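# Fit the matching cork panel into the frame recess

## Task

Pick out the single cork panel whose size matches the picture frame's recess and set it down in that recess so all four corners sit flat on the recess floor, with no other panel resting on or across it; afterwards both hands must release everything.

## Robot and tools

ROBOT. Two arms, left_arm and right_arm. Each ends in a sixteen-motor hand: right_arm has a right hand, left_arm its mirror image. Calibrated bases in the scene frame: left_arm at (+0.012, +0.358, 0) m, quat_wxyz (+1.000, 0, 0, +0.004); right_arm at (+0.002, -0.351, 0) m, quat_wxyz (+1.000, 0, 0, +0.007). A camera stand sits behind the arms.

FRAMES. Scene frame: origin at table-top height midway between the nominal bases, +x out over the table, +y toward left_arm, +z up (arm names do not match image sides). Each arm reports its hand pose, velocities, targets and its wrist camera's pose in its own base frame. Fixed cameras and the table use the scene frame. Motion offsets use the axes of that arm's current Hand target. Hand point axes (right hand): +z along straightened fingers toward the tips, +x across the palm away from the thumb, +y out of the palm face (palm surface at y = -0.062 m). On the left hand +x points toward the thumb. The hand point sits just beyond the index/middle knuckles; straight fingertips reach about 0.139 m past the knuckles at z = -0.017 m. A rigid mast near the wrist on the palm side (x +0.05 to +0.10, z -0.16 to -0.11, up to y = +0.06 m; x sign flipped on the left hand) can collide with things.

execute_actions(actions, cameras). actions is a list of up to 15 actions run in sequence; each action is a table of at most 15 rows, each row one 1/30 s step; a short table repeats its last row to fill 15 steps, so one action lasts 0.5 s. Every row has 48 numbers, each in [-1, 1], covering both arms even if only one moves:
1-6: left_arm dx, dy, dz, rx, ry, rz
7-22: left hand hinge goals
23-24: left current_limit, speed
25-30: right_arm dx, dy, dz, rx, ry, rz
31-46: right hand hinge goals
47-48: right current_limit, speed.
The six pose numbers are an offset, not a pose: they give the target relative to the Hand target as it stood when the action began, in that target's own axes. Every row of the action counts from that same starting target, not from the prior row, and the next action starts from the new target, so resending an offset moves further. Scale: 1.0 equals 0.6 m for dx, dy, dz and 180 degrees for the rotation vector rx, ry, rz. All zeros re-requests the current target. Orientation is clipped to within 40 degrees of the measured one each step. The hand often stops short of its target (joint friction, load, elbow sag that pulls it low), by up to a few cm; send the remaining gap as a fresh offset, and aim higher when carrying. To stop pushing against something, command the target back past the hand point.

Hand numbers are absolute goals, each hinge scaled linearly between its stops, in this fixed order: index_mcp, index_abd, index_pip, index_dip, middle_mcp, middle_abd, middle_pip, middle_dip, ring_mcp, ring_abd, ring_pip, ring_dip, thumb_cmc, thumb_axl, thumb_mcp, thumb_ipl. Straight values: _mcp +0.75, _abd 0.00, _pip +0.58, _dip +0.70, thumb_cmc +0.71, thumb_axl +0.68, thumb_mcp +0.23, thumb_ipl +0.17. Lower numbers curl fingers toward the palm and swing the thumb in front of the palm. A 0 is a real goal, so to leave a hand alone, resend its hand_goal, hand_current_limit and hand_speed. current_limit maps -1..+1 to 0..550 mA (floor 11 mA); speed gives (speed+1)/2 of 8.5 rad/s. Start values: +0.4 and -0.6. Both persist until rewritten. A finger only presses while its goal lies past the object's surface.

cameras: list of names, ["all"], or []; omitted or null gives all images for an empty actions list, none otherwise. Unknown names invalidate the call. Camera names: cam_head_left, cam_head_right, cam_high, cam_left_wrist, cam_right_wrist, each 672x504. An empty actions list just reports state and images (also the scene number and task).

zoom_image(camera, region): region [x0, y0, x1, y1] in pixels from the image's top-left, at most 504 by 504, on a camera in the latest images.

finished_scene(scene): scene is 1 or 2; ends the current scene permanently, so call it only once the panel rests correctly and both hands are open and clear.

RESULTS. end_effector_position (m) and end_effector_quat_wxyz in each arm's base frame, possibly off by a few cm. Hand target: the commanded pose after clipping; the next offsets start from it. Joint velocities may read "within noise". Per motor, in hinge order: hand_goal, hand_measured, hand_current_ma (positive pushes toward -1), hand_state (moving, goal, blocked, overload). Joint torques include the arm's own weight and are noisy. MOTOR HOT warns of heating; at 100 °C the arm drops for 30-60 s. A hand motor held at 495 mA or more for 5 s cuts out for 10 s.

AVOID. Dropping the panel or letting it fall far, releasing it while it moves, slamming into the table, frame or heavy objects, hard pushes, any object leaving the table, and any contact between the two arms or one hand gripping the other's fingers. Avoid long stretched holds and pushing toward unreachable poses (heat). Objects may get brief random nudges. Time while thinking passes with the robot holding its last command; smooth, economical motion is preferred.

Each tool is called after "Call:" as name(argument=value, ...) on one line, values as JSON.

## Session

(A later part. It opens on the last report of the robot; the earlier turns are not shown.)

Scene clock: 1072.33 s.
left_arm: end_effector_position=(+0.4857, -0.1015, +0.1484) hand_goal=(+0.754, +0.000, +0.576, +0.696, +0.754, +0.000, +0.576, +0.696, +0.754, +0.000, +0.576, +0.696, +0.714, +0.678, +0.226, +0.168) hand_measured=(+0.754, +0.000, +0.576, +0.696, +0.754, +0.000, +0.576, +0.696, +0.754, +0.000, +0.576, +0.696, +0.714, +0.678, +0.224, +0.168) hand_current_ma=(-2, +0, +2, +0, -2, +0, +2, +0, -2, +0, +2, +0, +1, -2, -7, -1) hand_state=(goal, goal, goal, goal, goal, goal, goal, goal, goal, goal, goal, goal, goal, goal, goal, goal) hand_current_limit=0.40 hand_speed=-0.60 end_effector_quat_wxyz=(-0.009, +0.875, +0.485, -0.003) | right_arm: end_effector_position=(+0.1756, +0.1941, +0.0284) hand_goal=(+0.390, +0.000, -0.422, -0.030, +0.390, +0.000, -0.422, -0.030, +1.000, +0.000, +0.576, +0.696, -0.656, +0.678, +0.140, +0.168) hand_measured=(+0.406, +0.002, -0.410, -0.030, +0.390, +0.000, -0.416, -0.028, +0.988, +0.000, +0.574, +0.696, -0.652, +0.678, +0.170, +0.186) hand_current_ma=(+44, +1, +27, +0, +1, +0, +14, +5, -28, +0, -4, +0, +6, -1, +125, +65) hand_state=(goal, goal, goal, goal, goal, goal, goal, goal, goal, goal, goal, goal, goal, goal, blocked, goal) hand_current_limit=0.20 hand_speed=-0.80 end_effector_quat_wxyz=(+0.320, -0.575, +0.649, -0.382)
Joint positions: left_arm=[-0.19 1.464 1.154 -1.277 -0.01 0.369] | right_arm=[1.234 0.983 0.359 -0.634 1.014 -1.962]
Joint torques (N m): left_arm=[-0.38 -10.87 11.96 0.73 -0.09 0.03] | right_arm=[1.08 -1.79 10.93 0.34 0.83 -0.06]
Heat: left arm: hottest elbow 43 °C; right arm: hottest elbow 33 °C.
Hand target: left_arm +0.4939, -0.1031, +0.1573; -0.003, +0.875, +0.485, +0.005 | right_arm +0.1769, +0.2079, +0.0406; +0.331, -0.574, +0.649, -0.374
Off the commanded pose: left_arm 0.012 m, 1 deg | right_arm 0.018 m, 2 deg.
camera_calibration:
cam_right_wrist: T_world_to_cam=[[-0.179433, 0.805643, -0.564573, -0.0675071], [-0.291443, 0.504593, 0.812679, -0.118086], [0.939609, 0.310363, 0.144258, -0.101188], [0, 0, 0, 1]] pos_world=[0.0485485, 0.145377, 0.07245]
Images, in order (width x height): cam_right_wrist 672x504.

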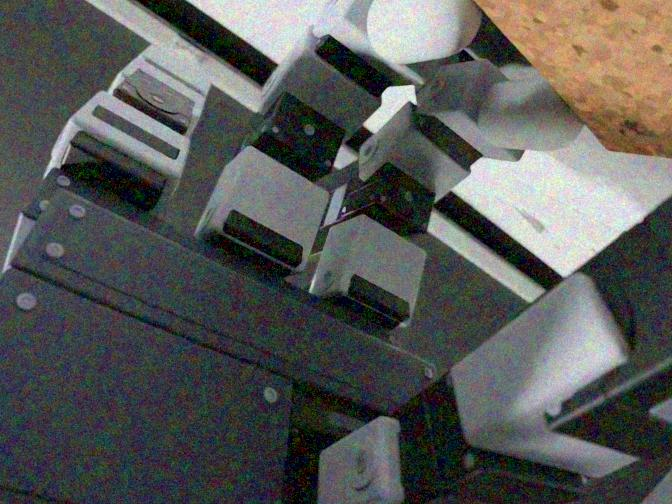

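Call:
execute_actions(actions=[[[0,0,0,0,0,0,0.754,0,0.576,0.696,0.754,0,0.576,0.696,0.754,0,0.576,0.696,0.714,0.678,0.226,0.168,0.4,-0.6,0,0,0,0,0,0,0.54,0,-0.423,-0.03,0.54,0,-0.423,-0.03,1,0,0.576,0.696,-0.657,0.678,0.27,0.168,0.2,-0.7]]], cameras=["cam_right_wrist","cam_head_right","cam_head_left"])

Call:
zoom_image(camera="cam_right_wrist", region=[340, 0, 672, 260])

Call:
zoom_image(camera="cam_head_right", region=[350, 370, 430, 440])

Call:
zoom_image(camera="cam_head_left", region=[350, 370, 430, 440])

Scene clock: 1085.77 s.
left_arm: end_effector_position=(+0.4857, -0.1015, +0.1484) hand_goal=(+0.754, +0.000, +0.576, +0.696, +0.754, +0.000, +0.576, +0.696, +0.754, +0.000, +0.576, +0.696, +0.714, +0.678, +0.226, +0.168) hand_measured=(+0.754, +0.000, +0.576, +0.696, +0.754, +0.000, +0.576, +0.696, +0.754, +0.000, +0.576, +0.696, +0.714, +0.678, +0.224, +0.168) hand_current_ma=(-2, +0, +2, +0, -2, +0, +2, +0, -2, +0, +2, +0, +1, -2, -7, -1) hand_state=(goal, goal, goal, goal, goal, goal, goal, goal, goal, goal, goal, goal, goal, goal, goal, goal) hand_current_limit=0.40 hand_speed=-0.60 end_effector_quat_wxyz=(-0.009, +0.875, +0.485, -0.003) | right_arm: end_effector_position=(+0.1752, +0.1932, +0.0281) hand_goal=(+0.540, +0.000, -0.422, -0.030, +0.540, +0.000, -0.422, -0.030, +1.000, +0.000, +0.576, +0.696, -0.656, +0.678, +0.270, +0.168) hand_measured=(+0.528, +0.002, -0.418, -0.030, +0.526, +0.000, -0.418, -0.028, +0.988, +0.000, +0.574, +0.696, -0.652, +0.678, +0.264, +0.170) hand_current_ma=(-30, +1, +9, +0, -35, +0, +8, +5, -28, +0, -4, +0, +6, -1, -17, +3) hand_state=(goal, goal, goal, goal, goal, goal, goal, goal, goal, goal, goal, goal, goal, goal, goal, goal) hand_current_limit=0.20 hand_speed=-0.70 end_effector_quat_wxyz=(+0.319, -0.576, +0.648, -0.382)
Joint positions: left_arm=[-0.19 1.464 1.154 -1.277 -0.01 0.369] | right_arm=[1.234 0.983 0.359 -0.638 1.013 -1.962]
Joint torques (N m): left_arm=[-0.56 -10.7 11.99 0.77 -0.09 0.02] | right_arm=[1.03 -1.79 10.92 0.46 0.86 -0.05]
Heat: left arm: hottest elbow 43 °C; right arm: hottest elbow 33 °C.
Hand target: left_arm +0.4939, -0.1031, +0.1573; -0.003, +0.875, +0.485, +0.005 | right_arm +0.1769, +0.2079, +0.0406; +0.331, -0.574, +0.649, -0.374
Off the commanded pose: left_arm 0.012 m, 1 deg | right_arm 0.019 m, 2 deg.
camera_calibration:
cam_right_wrist: T_world_to_cam=[[-0.180438, 0.803472, -0.56734, -0.0662943], [-0.290053, 0.507691, 0.811246, -0.118267], [0.939846, 0.310938, 0.141443, -0.100564], [0, 0, 0, 1]] pos_world=[0.0482492, 0.144578, 0.0725564]
Images, in order (width x height): cam_head_left 672x504, cam_head_right 672x504, cam_right_wrist 672x504.

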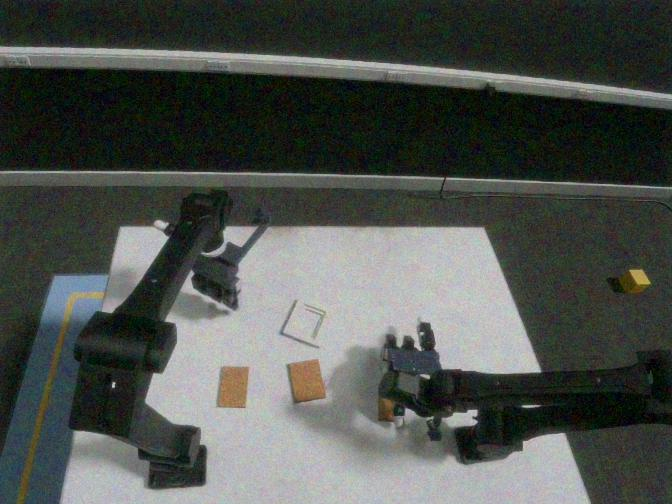

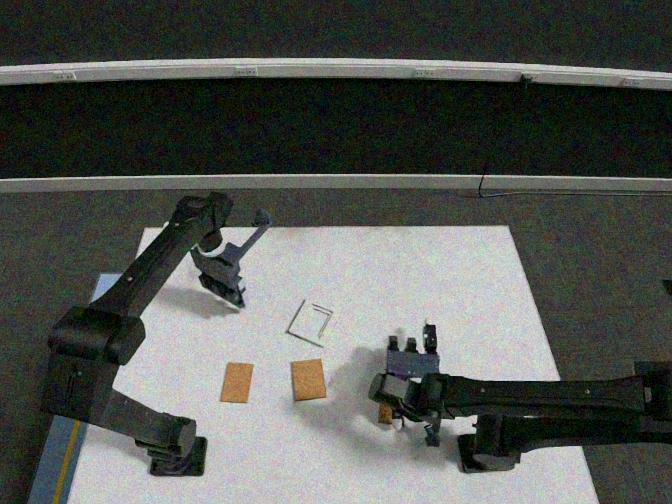

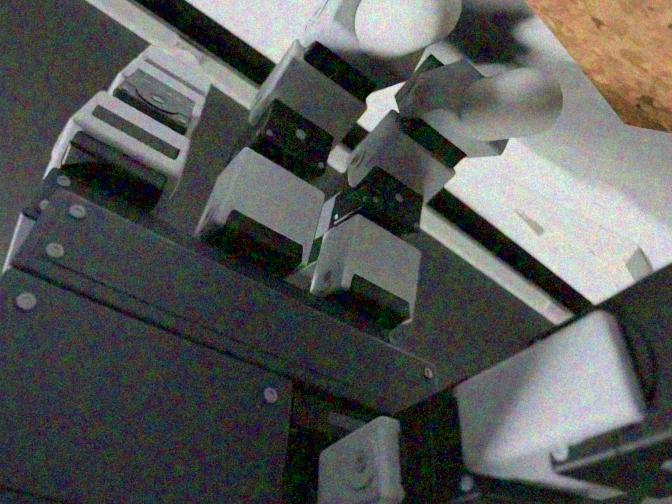

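Scaled by 1.518 from the camera's 672x504 image, which has a finer 960x720 frame.

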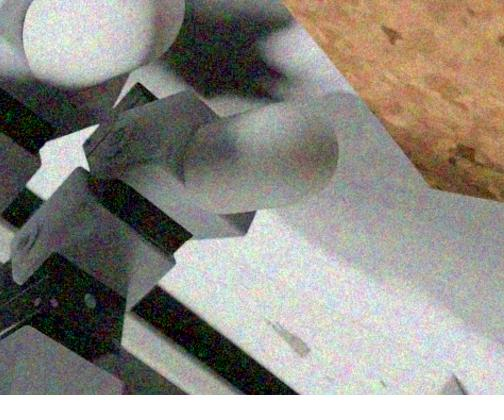

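Scaled by 6.300 from the camera's 672x504 image, which has a finer 960x720 frame.

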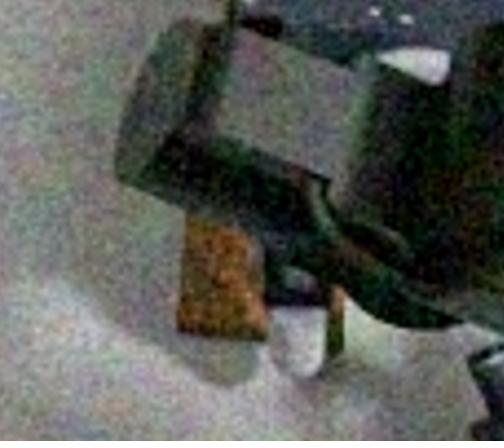

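Scaled by 6.300 from the camera's 672x504 image, which has a finer 960x720 frame.

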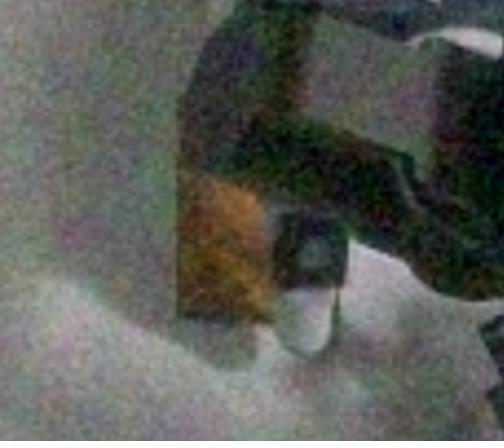

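Call:
execute_actions(actions=[[[0,0,0,0,0,0,0.754,0,0.576,0.696,0.754,0,0.576,0.696,0.754,0,0.576,0.696,0.714,0.678,0.226,0.168,0.4,-0.6,0.0149,0.0017,-0.0297,0.004,0.012,0.0069,0.56,0,-0.423,-0.03,0.56,0,-0.423,-0.03,1,0,0.576,0.696,-0.657,0.678,0.28,0.168,0.3,-0.7]],[[0,0,0,0,0,0,0.754,0,0.576,0.696,0.754,0,0.576,0.696,0.754,0,0.576,0.696,0.714,0.678,0.226,0.168,0.4,-0.6,0,0,0,0,0,0,0.55,0,-0.423,-0.03,0.55,0,-0.423,-0.03,1,0,0.576,0.696,-0.657,0.678,0.27,0.168,0.3,-0.7]]], cameras=["cam_right_wrist"])

Call:
zoom_image(camera="cam_right_wrist", region=[340, 0, 672, 260])

Scene clock: 1174.70 s.
left_arm: end_effector_position=(+0.4857, -0.1015, +0.1484) hand_goal=(+0.754, +0.000, +0.576, +0.696, +0.754, +0.000, +0.576, +0.696, +0.754, +0.000, +0.576, +0.696, +0.714, +0.678, +0.226, +0.168) hand_measured=(+0.754, +0.000, +0.576, +0.696, +0.754, +0.000, +0.576, +0.696, +0.754, +0.000, +0.576, +0.696, +0.714, +0.678, +0.224, +0.168) hand_current_ma=(-2, +0, +2, +0, -2, +0, +2, +0, -2, +0, +2, +0, +1, -2, -7, -1) hand_state=(goal, goal, goal, goal, goal, goal, goal, goal, goal, goal, goal, goal, goal, goal, goal, goal) hand_current_limit=0.40 hand_speed=-0.60 end_effector_quat_wxyz=(-0.009, +0.875, +0.485, -0.003) | right_arm: end_effector_position=(+0.1582, +0.1840, +0.0363) hand_goal=(+0.550, +0.000, -0.422, -0.030, +0.550, +0.000, -0.422, -0.030, +1.000, +0.000, +0.576, +0.696, -0.656, +0.678, +0.270, +0.168) hand_measured=(+0.546, +0.002, -0.418, -0.030, +0.546, +0.000, -0.418, -0.028, +0.988, +0.000, +0.574, +0.696, -0.654, +0.678, +0.270, +0.170) hand_current_ma=(-7, +1, +8, +0, -8, +0, +7, +5, -28, +0, -4, +0, +5, -1, -1, +2) hand_state=(goal, goal, goal, goal, goal, goal, goal, goal, goal, goal, goal, goal, goal, goal, goal, goal) hand_current_limit=0.30 hand_speed=-0.70 end_effector_quat_wxyz=(+0.314, -0.562, +0.657, -0.393)
Joint positions: left_arm=[-0.19 1.464 1.154 -1.277 -0.01 0.369] | right_arm=[1.32 0.974 0.386 -0.875 1.051 -1.729]
Joint torques (N m): left_arm=[-0.5 -10.7 12.07 0.77 -0.09 0.02] | right_arm=[1.26 -0.67 11.38 0.18 1.11 0.04]
Heat: left arm: hottest elbow 43 °C; right arm: hottest elbow 33 °C.
Hand target: left_arm +0.4939, -0.1031, +0.1573; -0.003, +0.875, +0.485, +0.005 | right_arm +0.1600, +0.2010, +0.0487; +0.327, -0.558, +0.659, -0.385
Off the commanded pose: left_arm 0.012 m, 1 deg | right_arm 0.021 m, 2 deg.
camera_calibration:
cam_right_wrist: T_world_to_cam=[[-0.142769, 0.807551, -0.572257, -0.0638546], [-0.279407, 0.52178, 0.806026, -0.129254], [0.949499, 0.274969, 0.151142, -0.0781691], [0, 0, 0, 1]] pos_world=[0.0289906, 0.140502, 0.0794551]
Images, in order (width x height): cam_right_wrist 672x504.

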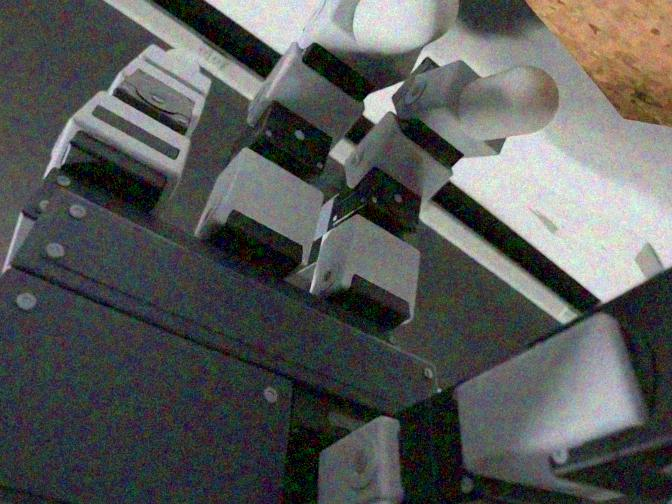

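Scaled by 1.518 from the camera's 672x504 image, which has a finer 960x720 frame.

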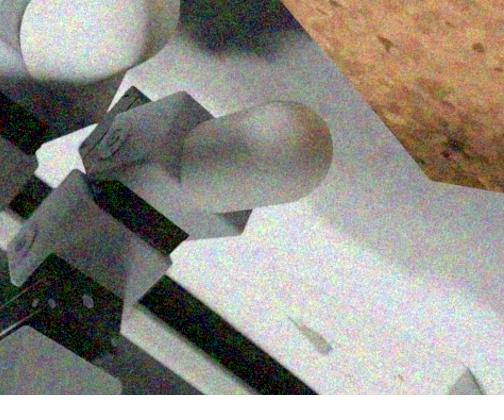

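Call:
execute_actions(actions=[[[0,0,0,0,0,0,0.754,0,0.576,0.696,0.754,0,0.576,0.696,0.754,0,0.576,0.696,0.714,0.678,0.226,0.168,0.4,-0.6,0,0.0274,0.0158,0,0,0,0.55,0,-0.423,-0.03,0.55,0,-0.423,-0.03,1,0,0.576,0.696,-0.657,0.678,0.27,0.168,0.3,-0.7]],[[0,0,0,0,0,0,0.754,0,0.576,0.696,0.754,0,0.576,0.696,0.754,0,0.576,0.696,0.714,0.678,0.226,0.168,0.4,-0.6,0,0.0144,0.0083,0,0,0,0.55,0,-0.423,-0.03,0.55,0,-0.423,-0.03,1,0,0.576,0.696,-0.657,0.678,0.27,0.168,0.3,-0.7]]], cameras=["cam_right_wrist"])

Call:
zoom_image(camera="cam_right_wrist", region=[340, 0, 672, 260])

Scene clock: 1184.27 s.
left_arm: end_effector_position=(+0.4857, -0.1015, +0.1484) hand_goal=(+0.754, +0.000, +0.576, +0.696, +0.754, +0.000, +0.576, +0.696, +0.754, +0.000, +0.576, +0.696, +0.714, +0.678, +0.226, +0.168) hand_measured=(+0.754, +0.000, +0.576, +0.696, +0.754, +0.000, +0.576, +0.696, +0.754, +0.000, +0.576, +0.696, +0.714, +0.678, +0.224, +0.168) hand_current_ma=(-2, +0, +2, +0, -2, +0, +2, +0, -2, +0, +2, +0, +1, -2, -7, -1) hand_state=(goal, goal, goal, goal, goal, goal, goal, goal, goal, goal, goal, goal, goal, goal, goal, goal) hand_current_limit=0.40 hand_speed=-0.60 end_effector_quat_wxyz=(-0.009, +0.875, +0.485, -0.003) | right_arm: end_effector_position=(+0.1615, +0.1969, +0.0201) hand_goal=(+0.550, +0.000, -0.422, -0.030, +0.550, +0.000, -0.422, -0.030, +1.000, +0.000, +0.576, +0.696, -0.656, +0.678, +0.270, +0.168) hand_measured=(+0.546, +0.002, -0.420, -0.030, +0.546, +0.000, -0.418, -0.028, +0.988, +0.000, +0.574, +0.696, -0.654, +0.678, +0.270, +0.170) hand_current_ma=(-7, +1, +2, +0, -8, +0, +7, +5, -28, +0, -4, +0, +3, -1, -1, +2) hand_state=(goal, goal, goal, goal, goal, goal, goal, goal, goal, goal, goal, goal, goal, goal, goal, goal) hand_current_limit=0.30 hand_speed=-0.70 end_effector_quat_wxyz=(+0.322, -0.557, +0.659, -0.389)
Joint positions: left_arm=[-0.19 1.464 1.154 -1.277 -0.01 0.369] | right_arm=[1.323 1.058 0.376 -0.762 1.054 -1.725]
Joint torques (N m): left_arm=[-0.5 -10.75 12.05 0.72 -0.09 0.01] | right_arm=[0.97 -1.49 7.46 0.76 1 0]
Heat: left arm: hottest elbow 43 °C; right arm: hottest elbow 33 °C.
Hand target: left_arm +0.4939, -0.1031, +0.1573; -0.003, +0.875, +0.485, +0.005 | right_arm +0.1604, +0.2011, +0.0198; +0.327, -0.558, +0.659, -0.385
Off the commanded pose: left_arm 0.012 m, 1 deg | right_arm 0.004 m, 1 deg.
camera_calibration:
cam_right_wrist: T_world_to_cam=[[-0.138352, 0.818783, -0.557183, -0.086293], [-0.285818, 0.505647, 0.814021, -0.118016], [0.948244, 0.271875, 0.164065, -0.0818964], [0, 0, 0, 1]] pos_world=[0.031988, 0.152595, 0.0614224]
Images, in order (width x height): cam_right_wrist 672x504.

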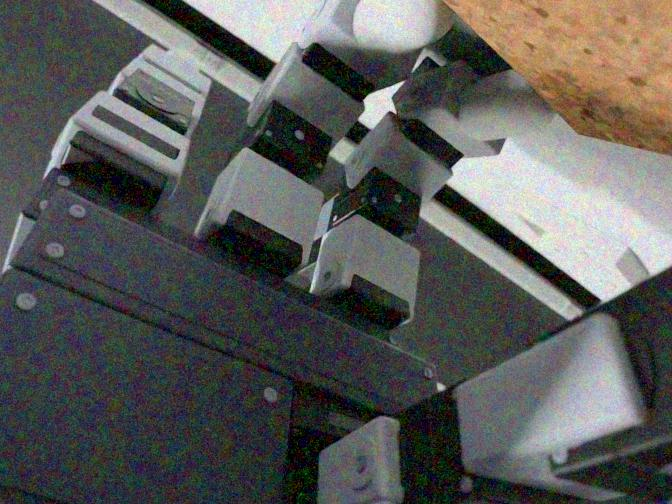

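Scaled by 1.518 from the camera's 672x504 image, which has a finer 960x720 frame.

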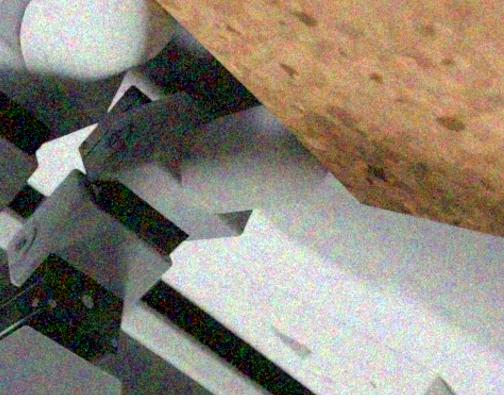

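Call:
execute_actions(actions=[[[0,0,0,0,0,0,0.754,0,0.576,0.696,0.754,0,0.576,0.696,0.754,0,0.576,0.696,0.714,0.678,0.226,0.168,0.4,-0.6,0,0.0115,0.0067,0,0,0,0.50,0,-0.423,-0.03,0.50,0,-0.423,-0.03,1,0,0.576,0.696,-0.657,0.678,0.24,0.168,0.1,-0.8]],[[0,0,0,0,0,0,0.754,0,0.576,0.696,0.754,0,0.576,0.696,0.754,0,0.576,0.696,0.714,0.678,0.226,0.168,0.4,-0.6,0,0,0,0,0,0,0.45,0,-0.423,-0.03,0.45,0,-0.423,-0.03,1,0,0.576,0.696,-0.657,0.678,0.20,0.168,0.1,-0.8]]])

Scene clock: 1191.00 s.
left_arm: end_effector_position=(+0.4857, -0.1015, +0.1484) hand_goal=(+0.754, +0.000, +0.576, +0.696, +0.754, +0.000, +0.576, +0.696, +0.754, +0.000, +0.576, +0.696, +0.714, +0.678, +0.226, +0.168) hand_measured=(+0.754, +0.000, +0.576, +0.696, +0.754, +0.000, +0.576, +0.696, +0.754, +0.000, +0.576, +0.696, +0.714, +0.678, +0.224, +0.168) hand_current_ma=(-2, +0, +2, +0, -2, +0, +2, +0, -2, +0, +2, +0, +1, -2, -7, -1) hand_state=(goal, goal, goal, goal, goal, goal, goal, goal, goal, goal, goal, goal, goal, goal, goal, goal) hand_current_limit=0.40 hand_speed=-0.60 end_effector_quat_wxyz=(-0.009, +0.875, +0.485, -0.003) | right_arm: end_effector_position=(+0.1648, +0.1985, +0.0175) hand_goal=(+0.450, +0.000, -0.422, -0.030, +0.450, +0.000, -0.422, -0.030, +1.000, +0.000, +0.576, +0.696, -0.656, +0.678, +0.200, +0.168) hand_measured=(+0.490, -0.002, -0.422, -0.036, +0.486, +0.000, -0.418, -0.032, +0.988, +0.000, +0.574, +0.696, -0.658, +0.678, +0.232, +0.174) hand_current_ma=(+138, -3, +0, -12, +114, +0, +6, -4, -29, +0, -4, +0, -3, -1, +125, +19) hand_state=(blocked, goal, goal, goal, blocked, goal, goal, goal, goal, goal, goal, goal, goal, goal, blocked, goal) hand_current_limit=0.10 hand_speed=-0.80 end_effector_quat_wxyz=(+0.330, -0.552, +0.658, -0.393)
Joint positions: left_arm=[-0.19 1.464 1.154 -1.277 -0.01 0.369] | right_arm=[1.323 1.075 0.369 -0.729 1.072 -1.725]
Joint torques (N m): left_arm=[-0.38 -10.46 12.11 0.75 -0.1 0.03] | right_arm=[0.97 -1.08 6.83 0.95 0.28 -0.01]
Heat: left arm: hottest elbow 43 °C; right arm: hottest elbow 33 °C.
Hand target: left_arm +0.4939, -0.1031, +0.1573; -0.003, +0.875, +0.485, +0.005 | right_arm +0.1605, +0.2008, +0.0117; +0.327, -0.558, +0.659, -0.385
Off the commanded pose: left_arm 0.012 m, 1 deg | right_arm 0.008 m, 1 deg.

Call:
execute_actions(actions=[[[0,0,0,0,0,0,0.754,0,0.576,0.696,0.754,0,0.576,0.696,0.754,0,0.576,0.696,0.714,0.678,0.226,0.168,0.4,-0.6,0,0,0,0,0,0,0.42,0,-0.423,-0.03,0.42,0,-0.423,-0.03,1,0,0.576,0.696,-0.657,0.678,0.17,0.168,0.1,-0.8]],[[0,0,0,0,0,0,0.754,0,0.576,0.696,0.754,0,0.576,0.696,0.754,0,0.576,0.696,0.714,0.678,0.226,0.168,0.4,-0.6,-0.0036,-0.0078,-0.0032,0,0,0,0.42,0,-0.423,-0.03,0.42,0,-0.423,-0.03,1,0,0.576,0.696,-0.657,0.678,0.17,0.168,0.1,-0.8]],[[0,0,0,0,0,0,0.754,0,0.576,0.696,0.754,0,0.576,0.696,0.754,0,0.576,0.696,0.714,0.678,0.226,0.168,0.4,-0.6,-0.0036,-0.0078,-0.0032,0,0,0,0.42,0,-0.423,-0.03,0.42,0,-0.423,-0.03,1,0,0.576,0.696,-0.657,0.678,0.17,0.168,0.1,-0.8]]])

Scene clock: 1201.37 s.
left_arm: end_effector_position=(+0.4857, -0.1015, +0.1484) hand_goal=(+0.754, +0.000, +0.576, +0.696, +0.754, +0.000, +0.576, +0.696, +0.754, +0.000, +0.576, +0.696, +0.714, +0.678, +0.226, +0.168) hand_measured=(+0.754, +0.000, +0.576, +0.696, +0.754, +0.000, +0.576, +0.696, +0.754, +0.000, +0.576, +0.696, +0.714, +0.678, +0.224, +0.168) hand_current_ma=(-2, +0, +2, +0, -2, +0, +2, +0, -2, +0, +2, +0, +1, -2, -7, -1) hand_state=(goal, goal, goal, goal, goal, goal, goal, goal, goal, goal, goal, goal, goal, goal, goal, goal) hand_current_limit=0.40 hand_speed=-0.60 end_effector_quat_wxyz=(-0.009, +0.875, +0.485, -0.003) | right_arm: end_effector_position=(+0.1646, +0.1984, +0.0182) hand_goal=(+0.420, +0.000, -0.422, -0.030, +0.420, +0.000, -0.422, -0.030, +1.000, +0.000, +0.576, +0.696, -0.656, +0.678, +0.170, +0.168) hand_measured=(+0.482, -0.002, -0.412, -0.034, +0.476, +0.000, -0.412, -0.030, +0.988, +0.000, +0.574, +0.696, -0.656, +0.678, +0.226, +0.180) hand_current_ma=(+226, -2, +20, -7, +205, +0, +23, +0, -29, +0, -4, +0, +1, -1, +259, +42) hand_state=(blocked, goal, goal, goal, blocked, goal, goal, goal, goal, goal, goal, goal, goal, goal, blocked, goal) hand_current_limit=0.10 hand_speed=-0.80 end_effector_quat_wxyz=(+0.330, -0.552, +0.658, -0.392)
Joint positions: left_arm=[-0.19 1.464 1.154 -1.277 -0.01 0.369] | right_arm=[1.323 1.071 0.369 -0.732 1.071 -1.725]
Joint torques (N m): left_arm=[-0.67 -10.7 12.04 0.77 -0.1 0.03] | right_arm=[0.44 -1.9 8.98 0.01 0.29 -0.11]
Heat: left arm: hottest elbow 43 °C; right arm: hottest elbow 32 °C.
Hand target: left_arm +0.4939, -0.1031, +0.1573; -0.003, +0.875, +0.485, +0.005 | right_arm +0.1624, +0.2050, +0.0218; +0.327, -0.558, +0.659, -0.385
Off the commanded pose: left_arm 0.012 m, 1 deg | right_arm 0.008 m, 1 deg.

Call:
execute_actions(actions=[[[0,0,0,0,0,0,0.754,0,0.576,0.696,0.754,0,0.576,0.696,0.754,0,0.576,0.696,0.714,0.678,0.226,0.168,0.4,-0.6,-0.0036,-0.0078,-0.0032,0,0,0,0.42,0,-0.423,-0.03,0.42,0,-0.423,-0.03,1,0,0.576,0.696,-0.657,0.678,0.17,0.168,0.1,-0.8]],[[0,0,0,0,0,0,0.754,0,0.576,0.696,0.754,0,0.576,0.696,0.754,0,0.576,0.696,0.714,0.678,0.226,0.168,0.4,-0.6,-0.0036,-0.0078,-0.0032,0,0,0,0.42,0,-0.423,-0.03,0.42,0,-0.423,-0.03,1,0,0.576,0.696,-0.657,0.678,0.17,0.168,0.1,-0.8]]], cameras=["cam_right_wrist"])

Scene clock: 1208.90 s.
left_arm: end_effector_position=(+0.4857, -0.1015, +0.1484) hand_goal=(+0.754, +0.000, +0.576, +0.696, +0.754, +0.000, +0.576, +0.696, +0.754, +0.000, +0.576, +0.696, +0.714, +0.678, +0.226, +0.168) hand_measured=(+0.754, +0.000, +0.576, +0.696, +0.754, +0.000, +0.576, +0.696, +0.754, +0.000, +0.576, +0.696, +0.714, +0.678, +0.224, +0.168) hand_current_ma=(-2, +0, +2, +0, -2, +0, +2, +0, -2, +0, +2, +0, +1, -2, -7, -1) hand_state=(goal, goal, goal, goal, goal, goal, goal, goal, goal, goal, goal, goal, goal, goal, goal, goal) hand_current_limit=0.40 hand_speed=-0.60 end_effector_quat_wxyz=(-0.009, +0.875, +0.485, -0.003) | right_arm: end_effector_position=(+0.1620, +0.1964, +0.0203) hand_goal=(+0.420, +0.000, -0.422, -0.030, +0.420, +0.000, -0.422, -0.030, +1.000, +0.000, +0.576, +0.696, -0.656, +0.678, +0.170, +0.168) hand_measured=(+0.472, +0.002, -0.408, -0.028, +0.468, +0.000, -0.410, -0.028, +0.988, +0.000, +0.574, +0.696, -0.652, +0.678, +0.226, +0.184) hand_current_ma=(+189, +4, +33, +2, +165, +0, +27, +2, -29, +0, -4, +0, +10, -1, +259, +63) hand_state=(blocked, goal, goal, goal, blocked, goal, goal, goal, goal, goal, goal, goal, goal, goal, blocked, goal) hand_current_limit=0.10 hand_speed=-0.80 end_effector_quat_wxyz=(+0.320, -0.559, +0.657, -0.392)
Joint positions: left_arm=[-0.19 1.464 1.154 -1.277 -0.01 0.369] | right_arm=[1.323 1.063 0.379 -0.766 1.058 -1.728]
Joint torques (N m): left_arm=[-0.67 -10.58 12 0.79 -0.08 0.02] | right_arm=[0.21 -2.32 10.32 0.1 0.78 -0.16]
Heat: left arm: hottest elbow 43 °C; right arm: hottest elbow 32 °C.
Hand target: left_arm +0.4939, -0.1031, +0.1573; -0.003, +0.875, +0.485, +0.005 | right_arm +0.1643, +0.2090, +0.0318; +0.327, -0.558, +0.659, -0.385
Off the commanded pose: left_arm 0.012 m, 1 deg | right_arm 0.017 m, 1 deg.
camera_calibration:
cam_right_wrist: T_world_to_cam=[[-0.13777, 0.813526, -0.564974, -0.0846253], [-0.287904, 0.512891, 0.808736, -0.118736], [0.947697, 0.274078, 0.163557, -0.0826549], [0, 0, 0, 1]] pos_world=[0.0324883, 0.152398, 0.061734]
Images, in order (width x height): cam_right_wrist 672x504.

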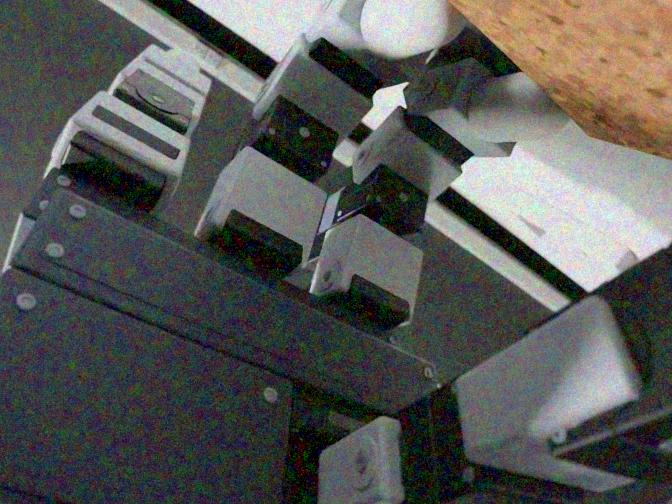

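Call:
execute_actions(actions=[[[0,0,0,0,0,0,0.754,0,0.576,0.696,0.754,0,0.576,0.696,0.754,0,0.576,0.696,0.714,0.678,0.226,0.168,0.4,-0.6,-0.0036,-0.0078,-0.0032,0,0,0,0.42,0,-0.423,-0.03,0.42,0,-0.423,-0.03,1,0,0.576,0.696,-0.657,0.678,0.17,0.168,0.1,-0.8]],[[0,0,0,0,0,0,0.754,0,0.576,0.696,0.754,0,0.576,0.696,0.754,0,0.576,0.696,0.714,0.678,0.226,0.168,0.4,-0.6,-0.0036,-0.0078,-0.0032,0,0,0,0.42,0,-0.423,-0.03,0.42,0,-0.423,-0.03,1,0,0.576,0.696,-0.657,0.678,0.17,0.168,0.1,-0.8]]], cameras=["cam_right_wrist"])

Scene clock: 1214.20 s.
left_arm: end_effector_position=(+0.4857, -0.1015, +0.1484) hand_goal=(+0.754, +0.000, +0.576, +0.696, +0.754, +0.000, +0.576, +0.696, +0.754, +0.000, +0.576, +0.696, +0.714, +0.678, +0.226, +0.168) hand_measured=(+0.754, +0.000, +0.576, +0.696, +0.754, +0.000, +0.576, +0.696, +0.754, +0.000, +0.576, +0.696, +0.714, +0.678, +0.224, +0.168) hand_current_ma=(-2, +0, +2, +0, -2, +0, +2, +0, -2, +0, +2, +0, +1, -2, -7, -1) hand_state=(goal, goal, goal, goal, goal, goal, goal, goal, goal, goal, goal, goal, goal, goal, goal, goal) hand_current_limit=0.40 hand_speed=-0.60 end_effector_quat_wxyz=(-0.009, +0.875, +0.485, -0.003) | right_arm: end_effector_position=(+0.1619, +0.1988, +0.0279) hand_goal=(+0.420, +0.000, -0.422, -0.030, +0.420, +0.000, -0.422, -0.030, +1.000, +0.000, +0.576, +0.696, -0.656, +0.678, +0.170, +0.168) hand_measured=(+0.470, +0.002, -0.408, -0.028, +0.466, +0.000, -0.410, -0.028, +0.988, +0.000, +0.574, +0.696, -0.652, +0.678, +0.226, +0.186) hand_current_ma=(+178, +4, +36, +3, +159, +0, +27, +2, -29, +0, -4, +0, +10, -1, +259, +69) hand_state=(blocked, goal, goal, goal, blocked, goal, goal, goal, goal, goal, goal, goal, goal, goal, blocked, goal) hand_current_limit=0.10 hand_speed=-0.80 end_effector_quat_wxyz=(+0.317, -0.564, +0.654, -0.393)
Joint positions: left_arm=[-0.19 1.464 1.154 -1.277 -0.01 0.369] | right_arm=[1.323 1.052 0.4 -0.8 1.054 -1.74]
Joint torques (N m): left_arm=[-0.67 -10.64 12.07 0.76 -0.09 0.03] | right_arm=[-0.15 -2.37 10.88 0.2 0.92 -0.11]
Heat: left arm: hottest elbow 43 °C; right arm: hottest elbow 32 °C.
Hand target: left_arm +0.4939, -0.1031, +0.1573; -0.003, +0.875, +0.485, +0.005 | right_arm +0.1663, +0.2131, +0.0419; +0.327, -0.558, +0.659, -0.385
Off the commanded pose: left_arm 0.012 m, 1 deg | right_arm 0.021 m, 2 deg.
camera_calibration:
cam_right_wrist: T_world_to_cam=[[-0.146587, 0.806554, -0.572699, -0.079221], [-0.286281, 0.519587, 0.80503, -0.127549], [0.946866, 0.281959, 0.154737, -0.0855742], [0, 0, 0, 1]] pos_world=[0.0328996, 0.154297, 0.0705527]
Images, in order (width x height): cam_right_wrist 672x504.

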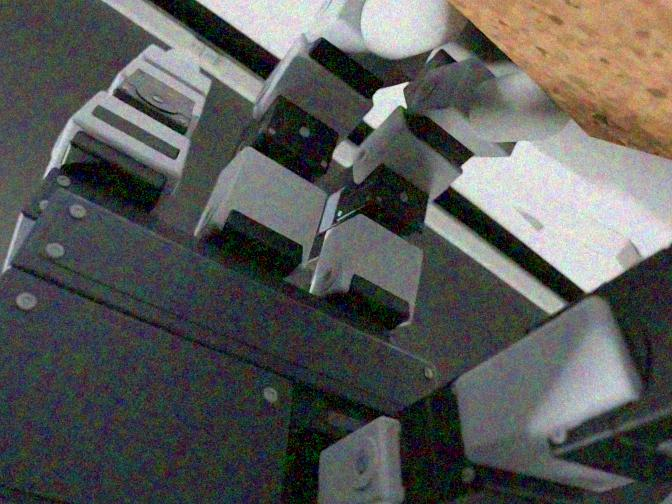

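Call:
execute_actions(actions=[[[0,0,0,0,0,0,0.754,0,0.576,0.696,0.754,0,0.576,0.696,0.754,0,0.576,0.696,0.714,0.678,0.226,0.168,0.4,-0.6,-0.0036,-0.0078,-0.0032,0,0,0,0.42,0,-0.423,-0.03,0.42,0,-0.423,-0.03,1,0,0.576,0.696,-0.657,0.678,0.17,0.168,0.1,-0.8]],[[0,0,0,0,0,0,0.754,0,0.576,0.696,0.754,0,0.576,0.696,0.754,0,0.576,0.696,0.714,0.678,0.226,0.168,0.4,-0.6,-0.0036,-0.0078,-0.0032,0,0,0,0.42,0,-0.423,-0.03,0.42,0,-0.423,-0.03,1,0,0.576,0.696,-0.657,0.678,0.17,0.168,0.1,-0.8]],[[0,0,0,0,0,0,0.754,0,0.576,0.696,0.754,0,0.576,0.696,0.754,0,0.576,0.696,0.714,0.678,0.226,0.168,0.4,-0.6,-0.0036,-0.0078,-0.0032,0,0,0,0.42,0,-0.423,-0.03,0.42,0,-0.423,-0.03,1,0,0.576,0.696,-0.657,0.678,0.17,0.168,0.1,-0.8]]])

Scene clock: 1228.03 s.
left_arm: end_effector_position=(+0.4857, -0.1015, +0.1484) hand_goal=(+0.754, +0.000, +0.576, +0.696, +0.754, +0.000, +0.576, +0.696, +0.754, +0.000, +0.576, +0.696, +0.714, +0.678, +0.226, +0.168) hand_measured=(+0.754, +0.000, +0.576, +0.696, +0.754, +0.000, +0.576, +0.696, +0.754, +0.000, +0.576, +0.696, +0.714, +0.678, +0.224, +0.168) hand_current_ma=(-2, +0, +2, +0, -2, +0, +2, +0, -2, +0, +2, +0, +1, -2, -7, -1) hand_state=(goal, goal, goal, goal, goal, goal, goal, goal, goal, goal, goal, goal, goal, goal, goal, goal) hand_current_limit=0.40 hand_speed=-0.60 end_effector_quat_wxyz=(-0.009, +0.875, +0.485, -0.003) | right_arm: end_effector_position=(+0.1636, +0.2054, +0.0418) hand_goal=(+0.420, +0.000, -0.422, -0.030, +0.420, +0.000, -0.422, -0.030, +1.000, +0.000, +0.576, +0.696, -0.656, +0.678, +0.170, +0.168) hand_measured=(+0.470, +0.002, -0.408, -0.028, +0.466, +0.000, -0.410, -0.028, +0.988, +0.000, +0.574, +0.696, -0.652, +0.678, +0.226, +0.186) hand_current_ma=(+177, +4, +37, +3, +159, +0, +27, +2, -29, +0, -4, +0, +10, -1, +259, +69) hand_state=(blocked, goal, goal, goal, blocked, goal, goal, goal, goal, goal, goal, goal, goal, goal, blocked, goal) hand_current_limit=0.10 hand_speed=-0.80 end_effector_quat_wxyz=(+0.317, -0.566, +0.652, -0.393)
Joint positions: left_arm=[-0.19 1.464 1.154 -1.277 -0.01 0.369] | right_arm=[1.321 1.037 0.436 -0.843 1.053 -1.751]
Joint torques (N m): left_arm=[-0.44 -10.58 12.03 0.83 -0.08 0] | right_arm=[-0.56 -2.55 11.33 0.18 0.94 -0.12]
Heat: left arm: hottest elbow 43 °C; right arm: hottest elbow 34 °C.
Hand target: left_arm +0.4939, -0.1031, +0.1573; -0.003, +0.875, +0.485, +0.005 | right_arm +0.1691, +0.2191, +0.0569; +0.327, -0.558, +0.659, -0.385
Off the commanded pose: left_arm 0.012 m, 1 deg | right_arm 0.021 m, 2 deg.

Call:
execute_actions(actions=[[[0,0,0,0,0,0,0.754,0,0.576,0.696,0.754,0,0.576,0.696,0.754,0,0.576,0.696,0.714,0.678,0.226,0.168,0.4,-0.6,-0.0099,-0.0059,0.0069,0,0.0017,0.001,0.42,0,-0.423,-0.03,0.42,0,-0.423,-0.03,1,0,0.576,0.696,-0.657,0.678,0.17,0.168,0.1,-0.8]],[[0,0,0,0,0,0,0.754,0,0.576,0.696,0.754,0,0.576,0.696,0.754,0,0.576,0.696,0.714,0.678,0.226,0.168,0.4,-0.6,-0.0099,-0.0059,0.0069,0,0.0017,0.001,0.42,0,-0.423,-0.03,0.42,0,-0.423,-0.03,1,0,0.576,0.696,-0.657,0.678,0.17,0.168,0.1,-0.8]],[[0,0,0,0,0,0,0.754,0,0.576,0.696,0.754,0,0.576,0.696,0.754,0,0.576,0.696,0.714,0.678,0.226,0.168,0.4,-0.6,-0.0099,-0.0059,0.0069,0,0.0017,0.001,0.42,0,-0.423,-0.03,0.42,0,-0.423,-0.03,1,0,0.576,0.696,-0.657,0.678,0.17,0.168,0.1,-0.8]],[[0,0,0,0,0,0,0.754,0,0.576,0.696,0.754,0,0.576,0.696,0.754,0,0.576,0.696,0.714,0.678,0.226,0.168,0.4,-0.6,-0.0099,-0.0059,0.0069,0,0.0017,0.001,0.42,0,-0.423,-0.03,0.42,0,-0.423,-0.03,1,0,0.576,0.696,-0.657,0.678,0.17,0.168,0.1,-0.8]]])

Scene clock: 1237.87 s.
left_arm: end_effector_position=(+0.4857, -0.1015, +0.1484) hand_goal=(+0.754, +0.000, +0.576, +0.696, +0.754, +0.000, +0.576, +0.696, +0.754, +0.000, +0.576, +0.696, +0.714, +0.678, +0.226, +0.168) hand_measured=(+0.754, +0.000, +0.576, +0.696, +0.754, +0.000, +0.576, +0.696, +0.754, +0.000, +0.576, +0.696, +0.714, +0.678, +0.224, +0.168) hand_current_ma=(-2, +0, +2, +0, -2, +0, +2, +0, -2, +0, +2, +0, +1, -2, -7, -1) hand_state=(goal, goal, goal, goal, goal, goal, goal, goal, goal, goal, goal, goal, goal, goal, goal, goal) hand_current_limit=0.40 hand_speed=-0.60 end_effector_quat_wxyz=(-0.009, +0.875, +0.485, -0.003) | right_arm: end_effector_position=(+0.1858, +0.2229, +0.0491) hand_goal=(+0.420, +0.000, -0.422, -0.030, +0.420, +0.000, -0.422, -0.030, +1.000, +0.000, +0.576, +0.696, -0.656, +0.678, +0.170, +0.168) hand_measured=(+0.470, +0.002, -0.408, -0.028, +0.466, +0.000, -0.410, -0.028, +0.988, +0.000, +0.574, +0.696, -0.652, +0.678, +0.226, +0.186) hand_current_ma=(+175, +4, +37, +3, +157, +0, +27, +2, -29, +0, -4, +0, +10, -1, +259, +70) hand_state=(blocked, goal, goal, goal, blocked, goal, goal, goal, goal, goal, goal, goal, goal, goal, blocked, goal) hand_current_limit=0.10 hand_speed=-0.80 end_effector_quat_wxyz=(+0.311, -0.559, +0.659, -0.396)
Joint positions: left_arm=[-0.19 1.464 1.154 -1.277 -0.01 0.369] | right_arm=[1.251 1.094 0.491 -0.764 1.044 -1.844]
Joint torques (N m): left_arm=[-0.56 -10.52 11.99 0.73 -0.09 0.02] | right_arm=[-0.62 -2.37 11.43 0.92 0.88 -0.11]
Heat: left arm: hottest elbow 43 °C; right arm: hottest elbow 33 °C.
Hand target: left_arm +0.4939, -0.1031, +0.1573; -0.003, +0.875, +0.485, +0.005 | right_arm +0.1943, +0.2389, +0.0613; +0.322, -0.549, +0.666, -0.389
Off the commanded pose: left_arm 0.012 m, 1 deg | right_arm 0.022 m, 2 deg.

Call:
execute_actions(actions=[[[0,0,0,0,0,0,0.754,0,0.576,0.696,0.754,0,0.576,0.696,0.754,0,0.576,0.696,0.714,0.678,0.226,0.168,0.4,-0.6,-0.0113,-0.005,0.0086,0,0.0021,0.0012,0.42,0,-0.423,-0.03,0.42,0,-0.423,-0.03,1,0,0.576,0.696,-0.657,0.678,0.17,0.168,0.1,-0.8]],[[0,0,0,0,0,0,0.754,0,0.576,0.696,0.754,0,0.576,0.696,0.754,0,0.576,0.696,0.714,0.678,0.226,0.168,0.4,-0.6,-0.0113,-0.005,0.0086,0,0.0021,0.0012,0.42,0,-0.423,-0.03,0.42,0,-0.423,-0.03,1,0,0.576,0.696,-0.657,0.678,0.17,0.168,0.1,-0.8]],[[0,0,0,0,0,0,0.754,0,0.576,0.696,0.754,0,0.576,0.696,0.754,0,0.576,0.696,0.714,0.678,0.226,0.168,0.4,-0.6,-0.0113,-0.005,0.0086,0,0.0021,0.0012,0.42,0,-0.423,-0.03,0.42,0,-0.423,-0.03,1,0,0.576,0.696,-0.657,0.678,0.17,0.168,0.1,-0.8]],[[0,0,0,0,0,0,0.754,0,0.576,0.696,0.754,0,0.576,0.696,0.754,0,0.576,0.696,0.714,0.678,0.226,0.168,0.4,-0.6,-0.0115,-0.005,0.0084,0,0.0021,0.0012,0.42,0,-0.423,-0.03,0.42,0,-0.423,-0.03,1,0,0.576,0.696,-0.657,0.678,0.17,0.168,0.1,-0.8]],[[0,0,0,0,0,0,0.754,0,0.576,0.696,0.754,0,0.576,0.696,0.754,0,0.576,0.696,0.714,0.678,0.226,0.168,0.4,-0.6,-0.0115,-0.005,0.0084,0,0.0021,0.0012,0.42,0,-0.423,-0.03,0.42,0,-0.423,-0.03,1,0,0.576,0.696,-0.657,0.678,0.17,0.168,0.1,-0.8]],[[0,0,0,0,0,0,0.754,0,0.576,0.696,0.754,0,0.576,0.696,0.754,0,0.576,0.696,0.714,0.678,0.226,0.168,0.4,-0.6,-0.0115,-0.005,0.0084,0,0.0021,0.0012,0.42,0,-0.423,-0.03,0.42,0,-0.423,-0.03,1,0,0.576,0.696,-0.657,0.678,0.17,0.168,0.1,-0.8]]])

Scene clock: 1251.70 s.
left_arm: end_effector_position=(+0.4857, -0.1015, +0.1484) hand_goal=(+0.754, +0.000, +0.576, +0.696, +0.754, +0.000, +0.576, +0.696, +0.754, +0.000, +0.576, +0.696, +0.714, +0.678, +0.226, +0.168) hand_measured=(+0.754, +0.000, +0.576, +0.696, +0.754, +0.000, +0.576, +0.696, +0.754, +0.000, +0.576, +0.696, +0.714, +0.678, +0.224, +0.168) hand_current_ma=(-2, +0, +2, +0, -2, +0, +2, +0, -2, +0, +2, +0, +1, -2, -7, -1) hand_state=(goal, goal, goal, goal, goal, goal, goal, goal, goal, goal, goal, goal, goal, goal, goal, goal) hand_current_limit=0.40 hand_speed=-0.60 end_effector_quat_wxyz=(-0.009, +0.875, +0.485, -0.003) | right_arm: end_effector_position=(+0.2270, +0.2564, +0.0503) hand_goal=(+0.420, +0.000, -0.422, -0.030, +0.420, +0.000, -0.422, -0.030, +1.000, +0.000, +0.576, +0.696, -0.656, +0.678, +0.170, +0.168) hand_measured=(+0.470, +0.002, -0.408, -0.028, +0.466, +0.000, -0.410, -0.028, +0.988, +0.000, +0.574, +0.696, -0.652, +0.678, +0.226, +0.186) hand_current_ma=(+174, +4, +37, +3, +157, +0, +27, +2, -29, +0, -4, +0, +10, -1, +259, +71) hand_state=(blocked, goal, goal, goal, blocked, goal, goal, goal, goal, goal, goal, goal, goal, goal, blocked, goal) hand_current_limit=0.10 hand_speed=-0.80 end_effector_quat_wxyz=(+0.301, -0.543, +0.672, -0.403)
Joint positions: left_arm=[-0.19 1.464 1.154 -1.277 -0.01 0.369] | right_arm=[1.156 1.238 0.595 -0.643 1.03 -1.937]
Joint torques (N m): left_arm=[-0.44 -10.93 12.01 0.73 -0.09 0.03] | right_arm=[-0.67 -4.13 11.28 1.05 0.85 -0.11]
Heat: left arm: hottest elbow 43 °C; right arm: hottest elbow 34 °C.
Hand target: left_arm +0.4939, -0.1031, +0.1573; -0.003, +0.875, +0.485, +0.005 | right_arm +0.2375, +0.2715, +0.0619; +0.313, -0.534, +0.678, -0.396
Off the commanded pose: left_arm 0.012 m, 1 deg | right_arm 0.022 m, 2 deg.

Call:
execute_actions(actions=[[[0,0,0,0,0,0,0.754,0,0.576,0.696,0.754,0,0.576,0.696,0.754,0,0.576,0.696,0.714,0.678,0.226,0.168,0.4,-0.6,-0.0117,-0.0047,0.0082,0,0.0022,0.00125,0.42,0,-0.423,-0.03,0.42,0,-0.423,-0.03,1,0,0.576,0.696,-0.657,0.678,0.17,0.168,0.1,-0.8]],[[0,0,0,0,0,0,0.754,0,0.576,0.696,0.754,0,0.576,0.696,0.754,0,0.576,0.696,0.714,0.678,0.226,0.168,0.4,-0.6,-0.0117,-0.0047,0.0082,0,0.0022,0.00125,0.42,0,-0.423,-0.03,0.42,0,-0.423,-0.03,1,0,0.576,0.696,-0.657,0.678,0.17,0.168,0.1,-0.8]],[[0,0,0,0,0,0,0.754,0,0.576,0.696,0.754,0,0.576,0.696,0.754,0,0.576,0.696,0.714,0.678,0.226,0.168,0.4,-0.6,-0.0117,-0.0047,0.0082,0,0.0022,0.00125,0.42,0,-0.423,-0.03,0.42,0,-0.423,-0.03,1,0,0.576,0.696,-0.657,0.678,0.17,0.168,0.1,-0.8]],[[0,0,0,0,0,0,0.754,0,0.576,0.696,0.754,0,0.576,0.696,0.754,0,0.576,0.696,0.714,0.678,0.226,0.168,0.4,-0.6,-0.0119,-0.0046,0.008,0,0.0022,0.00125,0.42,0,-0.423,-0.03,0.42,0,-0.423,-0.03,1,0,0.576,0.696,-0.657,0.678,0.17,0.168,0.1,-0.8]],[[0,0,0,0,0,0,0.754,0,0.576,0.696,0.754,0,0.576,0.696,0.754,0,0.576,0.696,0.714,0.678,0.226,0.168,0.4,-0.6,-0.0119,-0.0046,0.008,0,0.0022,0.00125,0.42,0,-0.423,-0.03,0.42,0,-0.423,-0.03,1,0,0.576,0.696,-0.657,0.678,0.17,0.168,0.1,-0.8]],[[0,0,0,0,0,0,0.754,0,0.576,0.696,0.754,0,0.576,0.696,0.754,0,0.576,0.696,0.714,0.678,0.226,0.168,0.4,-0.6,-0.0119,-0.0046,0.008,0,0.0022,0.00125,0.42,0,-0.423,-0.03,0.42,0,-0.423,-0.03,1,0,0.576,0.696,-0.657,0.678,0.17,0.168,0.1,-0.8]],[[0,0,0,0,0,0,0.754,0,0.576,0.696,0.754,0,0.576,0.696,0.754,0,0.576,0.696,0.714,0.678,0.226,0.168,0.4,-0.6,-0.0121,-0.0045,0.0078,0,0.0022,0.00125,0.42,0,-0.423,-0.03,0.42,0,-0.423,-0.03,1,0,0.576,0.696,-0.657,0.678,0.17,0.168,0.1,-0.8]],[[0,0,0,0,0,0,0.754,0,0.576,0.696,0.754,0,0.576,0.696,0.754,0,0.576,0.696,0.714,0.678,0.226,0.168,0.4,-0.6,-0.0121,-0.0045,0.0078,0,0.0022,0.00125,0.42,0,-0.423,-0.03,0.42,0,-0.423,-0.03,1,0,0.576,0.696,-0.657,0.678,0.17,0.168,0.1,-0.8]]], cameras=["cam_high","cam_head_right","cam_right_wrist"])

Scene clock: 1268.43 s.
left_arm: end_effector_position=(+0.4857, -0.1015, +0.1484) hand_goal=(+0.754, +0.000, +0.576, +0.696, +0.754, +0.000, +0.576, +0.696, +0.754, +0.000, +0.576, +0.696, +0.714, +0.678, +0.226, +0.168) hand_measured=(+0.754, +0.000, +0.576, +0.696, +0.754, +0.000, +0.576, +0.696, +0.754, +0.000, +0.576, +0.696, +0.714, +0.678, +0.224, +0.168) hand_current_ma=(-2, +0, +2, +0, -2, +0, +2, +0, -2, +0, +2, +0, +1, -2, -7, -1) hand_state=(goal, goal, goal, goal, goal, goal, goal, goal, goal, goal, goal, goal, goal, goal, goal, goal) hand_current_limit=0.40 hand_speed=-0.60 end_effector_quat_wxyz=(-0.009, +0.875, +0.485, -0.003) | right_arm: end_effector_position=(+0.2828, +0.3015, +0.0519) hand_goal=(+0.420, +0.000, -0.422, -0.030, +0.420, +0.000, -0.422, -0.030, +1.000, +0.000, +0.576, +0.696, -0.656, +0.678, +0.170, +0.168) hand_measured=(+0.470, +0.002, -0.408, -0.028, +0.466, +0.000, -0.410, -0.028, +0.988, +0.000, +0.574, +0.696, -0.652, +0.678, +0.226, +0.186) hand_current_ma=(+174, +4, +37, +3, +157, +0, +27, +2, -29, +0, -4, +0, +10, -1, +259, +71) hand_state=(blocked, goal, goal, goal, blocked, goal, goal, goal, goal, goal, goal, goal, goal, goal, blocked, goal) hand_current_limit=0.10 hand_speed=-0.80 end_effector_quat_wxyz=(+0.289, -0.522, +0.689, -0.411)
Joint positions: left_arm=[-0.19 1.464 1.154 -1.277 -0.01 0.369] | right_arm=[1.07 1.425 0.77 -0.594 1.022 -1.98]
Joint torques (N m): left_arm=[-0.67 -10.75 12.01 0.73 -0.09 0.03] | right_arm=[-0.67 -6.48 11.26 1.1 0.84 -0.1]
Heat: left arm: hottest elbow 43 °C; right arm: hottest elbow 34 °C.
Hand target: left_arm +0.4939, -0.1031, +0.1573; -0.003, +0.875, +0.485, +0.005 | right_arm +0.2952, +0.3152, +0.0625; +0.301, -0.512, +0.695, -0.406
Off the commanded pose: left_arm 0.012 m, 1 deg | right_arm 0.021 m, 2 deg.
camera_calibration:
cam_right_wrist: T_world_to_cam=[[-0.0460074, 0.818249, -0.57302, -0.162565], [-0.213802, 0.552269, 0.805784, -0.196012], [0.975793, 0.159585, 0.149535, -0.203747], [0, 0, 0, 1]] pos_world=[0.149428, 0.273785, 0.0952576]
Images, in order (width x height): cam_head_right 672x504, cam_high 672x504, cam_right_wrist 672x504.

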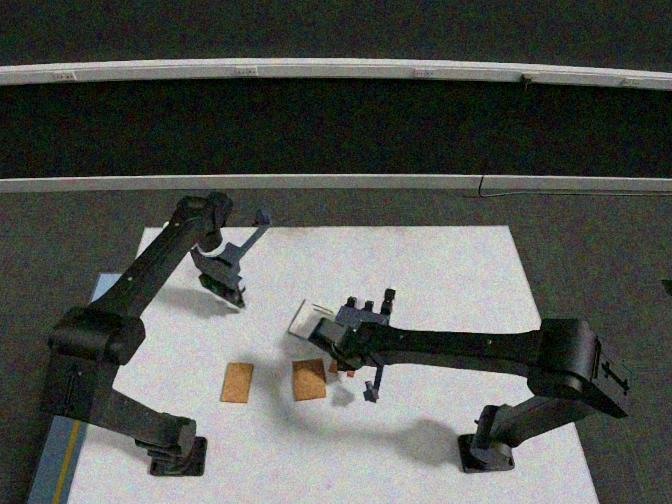

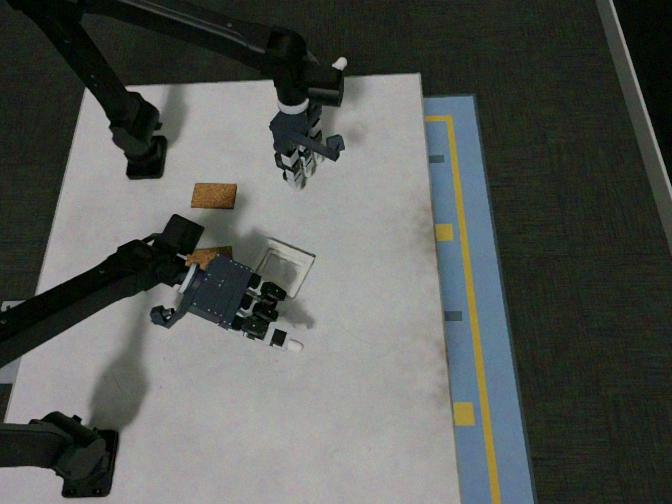

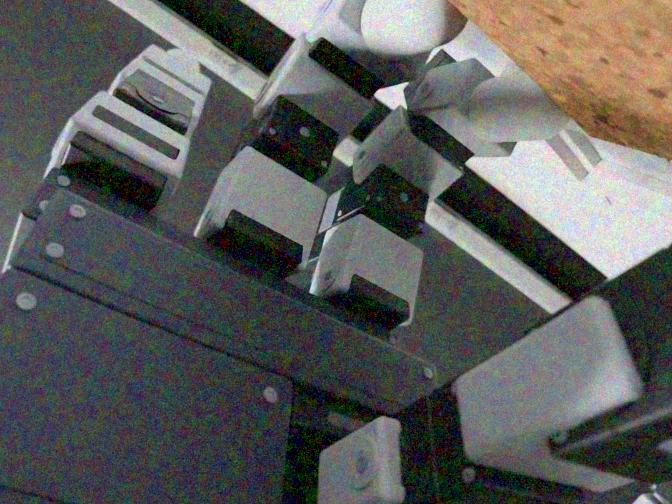

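Call:
execute_actions(actions=[[[0,0,0,0,0,0,0.754,0,0.576,0.696,0.754,0,0.576,0.696,0.754,0,0.576,0.696,0.714,0.678,0.226,0.168,0.4,-0.6,-0.0121,-0.0044,0.0077,0,0.0022,0.00125,0.42,0,-0.423,-0.03,0.42,0,-0.423,-0.03,1,0,0.576,0.696,-0.657,0.678,0.17,0.168,0.1,-0.8]],[[0,0,0,0,0,0,0.754,0,0.576,0.696,0.754,0,0.576,0.696,0.754,0,0.576,0.696,0.714,0.678,0.226,0.168,0.4,-0.6,-0.0121,-0.0044,0.0077,0,0.0022,0.00125,0.42,0,-0.423,-0.03,0.42,0,-0.423,-0.03,1,0,0.576,0.696,-0.657,0.678,0.17,0.168,0.1,-0.8]],[[0,0,0,0,0,0,0.754,0,0.576,0.696,0.754,0,0.576,0.696,0.754,0,0.576,0.696,0.714,0.678,0.226,0.168,0.4,-0.6,-0.0123,-0.0043,0.0075,0,0.0022,0.00125,0.42,0,-0.423,-0.03,0.42,0,-0.423,-0.03,1,0,0.576,0.696,-0.657,0.678,0.17,0.168,0.1,-0.8]],[[0,0,0,0,0,0,0.754,0,0.576,0.696,0.754,0,0.576,0.696,0.754,0,0.576,0.696,0.714,0.678,0.226,0.168,0.4,-0.6,-0.0123,-0.0043,0.0075,0,0.0022,0.00125,0.42,0,-0.423,-0.03,0.42,0,-0.423,-0.03,1,0,0.576,0.696,-0.657,0.678,0.17,0.168,0.1,-0.8]],[[0,0,0,0,0,0,0.754,0,0.576,0.696,0.754,0,0.576,0.696,0.754,0,0.576,0.696,0.714,0.678,0.226,0.168,0.4,-0.6,-0.0123,-0.0043,0.0075,0,0.0022,0.00125,0.42,0,-0.423,-0.03,0.42,0,-0.423,-0.03,1,0,0.576,0.696,-0.657,0.678,0.17,0.168,0.1,-0.8]],[[0,0,0,0,0,0,0.754,0,0.576,0.696,0.754,0,0.576,0.696,0.754,0,0.576,0.696,0.714,0.678,0.226,0.168,0.4,-0.6,-0.0125,-0.0041,0.0072,0,0.0022,0.00125,0.42,0,-0.423,-0.03,0.42,0,-0.423,-0.03,1,0,0.576,0.696,-0.657,0.678,0.17,0.168,0.1,-0.8]],[[0,0,0,0,0,0,0.754,0,0.576,0.696,0.754,0,0.576,0.696,0.754,0,0.576,0.696,0.714,0.678,0.226,0.168,0.4,-0.6,-0.0125,-0.0041,0.0072,0,0.0022,0.00125,0.42,0,-0.423,-0.03,0.42,0,-0.423,-0.03,1,0,0.576,0.696,-0.657,0.678,0.17,0.168,0.1,-0.8]],[[0,0,0,0,0,0,0.754,0,0.576,0.696,0.754,0,0.576,0.696,0.754,0,0.576,0.696,0.714,0.678,0.226,0.168,0.4,-0.6,-0.0125,-0.0041,0.0072,0,0.0022,0.00125,0.42,0,-0.423,-0.03,0.42,0,-0.423,-0.03,1,0,0.576,0.696,-0.657,0.678,0.17,0.168,0.1,-0.8]]])

Scene clock: 1288.90 s.
left_arm: end_effector_position=(+0.4857, -0.1015, +0.1484) hand_goal=(+0.754, +0.000, +0.576, +0.696, +0.754, +0.000, +0.576, +0.696, +0.754, +0.000, +0.576, +0.696, +0.714, +0.678, +0.226, +0.168) hand_measured=(+0.754, +0.000, +0.576, +0.696, +0.754, +0.000, +0.576, +0.696, +0.754, +0.000, +0.576, +0.696, +0.714, +0.678, +0.224, +0.168) hand_current_ma=(-2, +0, +2, +0, -2, +0, +2, +0, -2, +0, +2, +0, +1, -2, -7, -1) hand_state=(goal, goal, goal, goal, goal, goal, goal, goal, goal, goal, goal, goal, goal, goal, goal, goal) hand_current_limit=0.40 hand_speed=-0.60 end_effector_quat_wxyz=(-0.009, +0.875, +0.485, -0.003) | right_arm: end_effector_position=(+0.3411, +0.3486, +0.0536) hand_goal=(+0.420, +0.000, -0.422, -0.030, +0.420, +0.000, -0.422, -0.030, +1.000, +0.000, +0.576, +0.696, -0.656, +0.678, +0.170, +0.168) hand_measured=(+0.470, +0.002, -0.408, -0.028, +0.466, +0.000, -0.410, -0.028, +0.988, +0.000, +0.574, +0.696, -0.652, +0.678, +0.226, +0.186) hand_current_ma=(+174, +4, +37, +3, +156, +0, +27, +2, -29, +0, -4, +0, +10, -1, +259, +71) hand_state=(blocked, goal, goal, goal, blocked, goal, goal, goal, goal, goal, goal, goal, goal, goal, blocked, goal) hand_current_limit=0.10 hand_speed=-0.80 end_effector_quat_wxyz=(+0.282, -0.499, +0.705, -0.418)
Joint positions: left_arm=[-0.19 1.464 1.154 -1.277 -0.01 0.369] | right_arm=[1.009 1.6 0.974 -0.608 1.022 -1.983]
Joint torques (N m): left_arm=[-0.56 -10.7 12.01 0.75 -0.09 0.02] | right_arm=[-0.62 -8.94 11.48 0.49 0.89 -0.04]
Heat: left arm: hottest elbow 43 °C; right arm: hottest elbow 35 °C.
Hand target: left_arm +0.4939, -0.1031, +0.1573; -0.003, +0.875, +0.485, +0.005 | right_arm +0.3532, +0.3580, +0.0629; +0.288, -0.490, +0.711, -0.415
Off the commanded pose: left_arm 0.012 m, 1 deg | right_arm 0.018 m, 1 deg.


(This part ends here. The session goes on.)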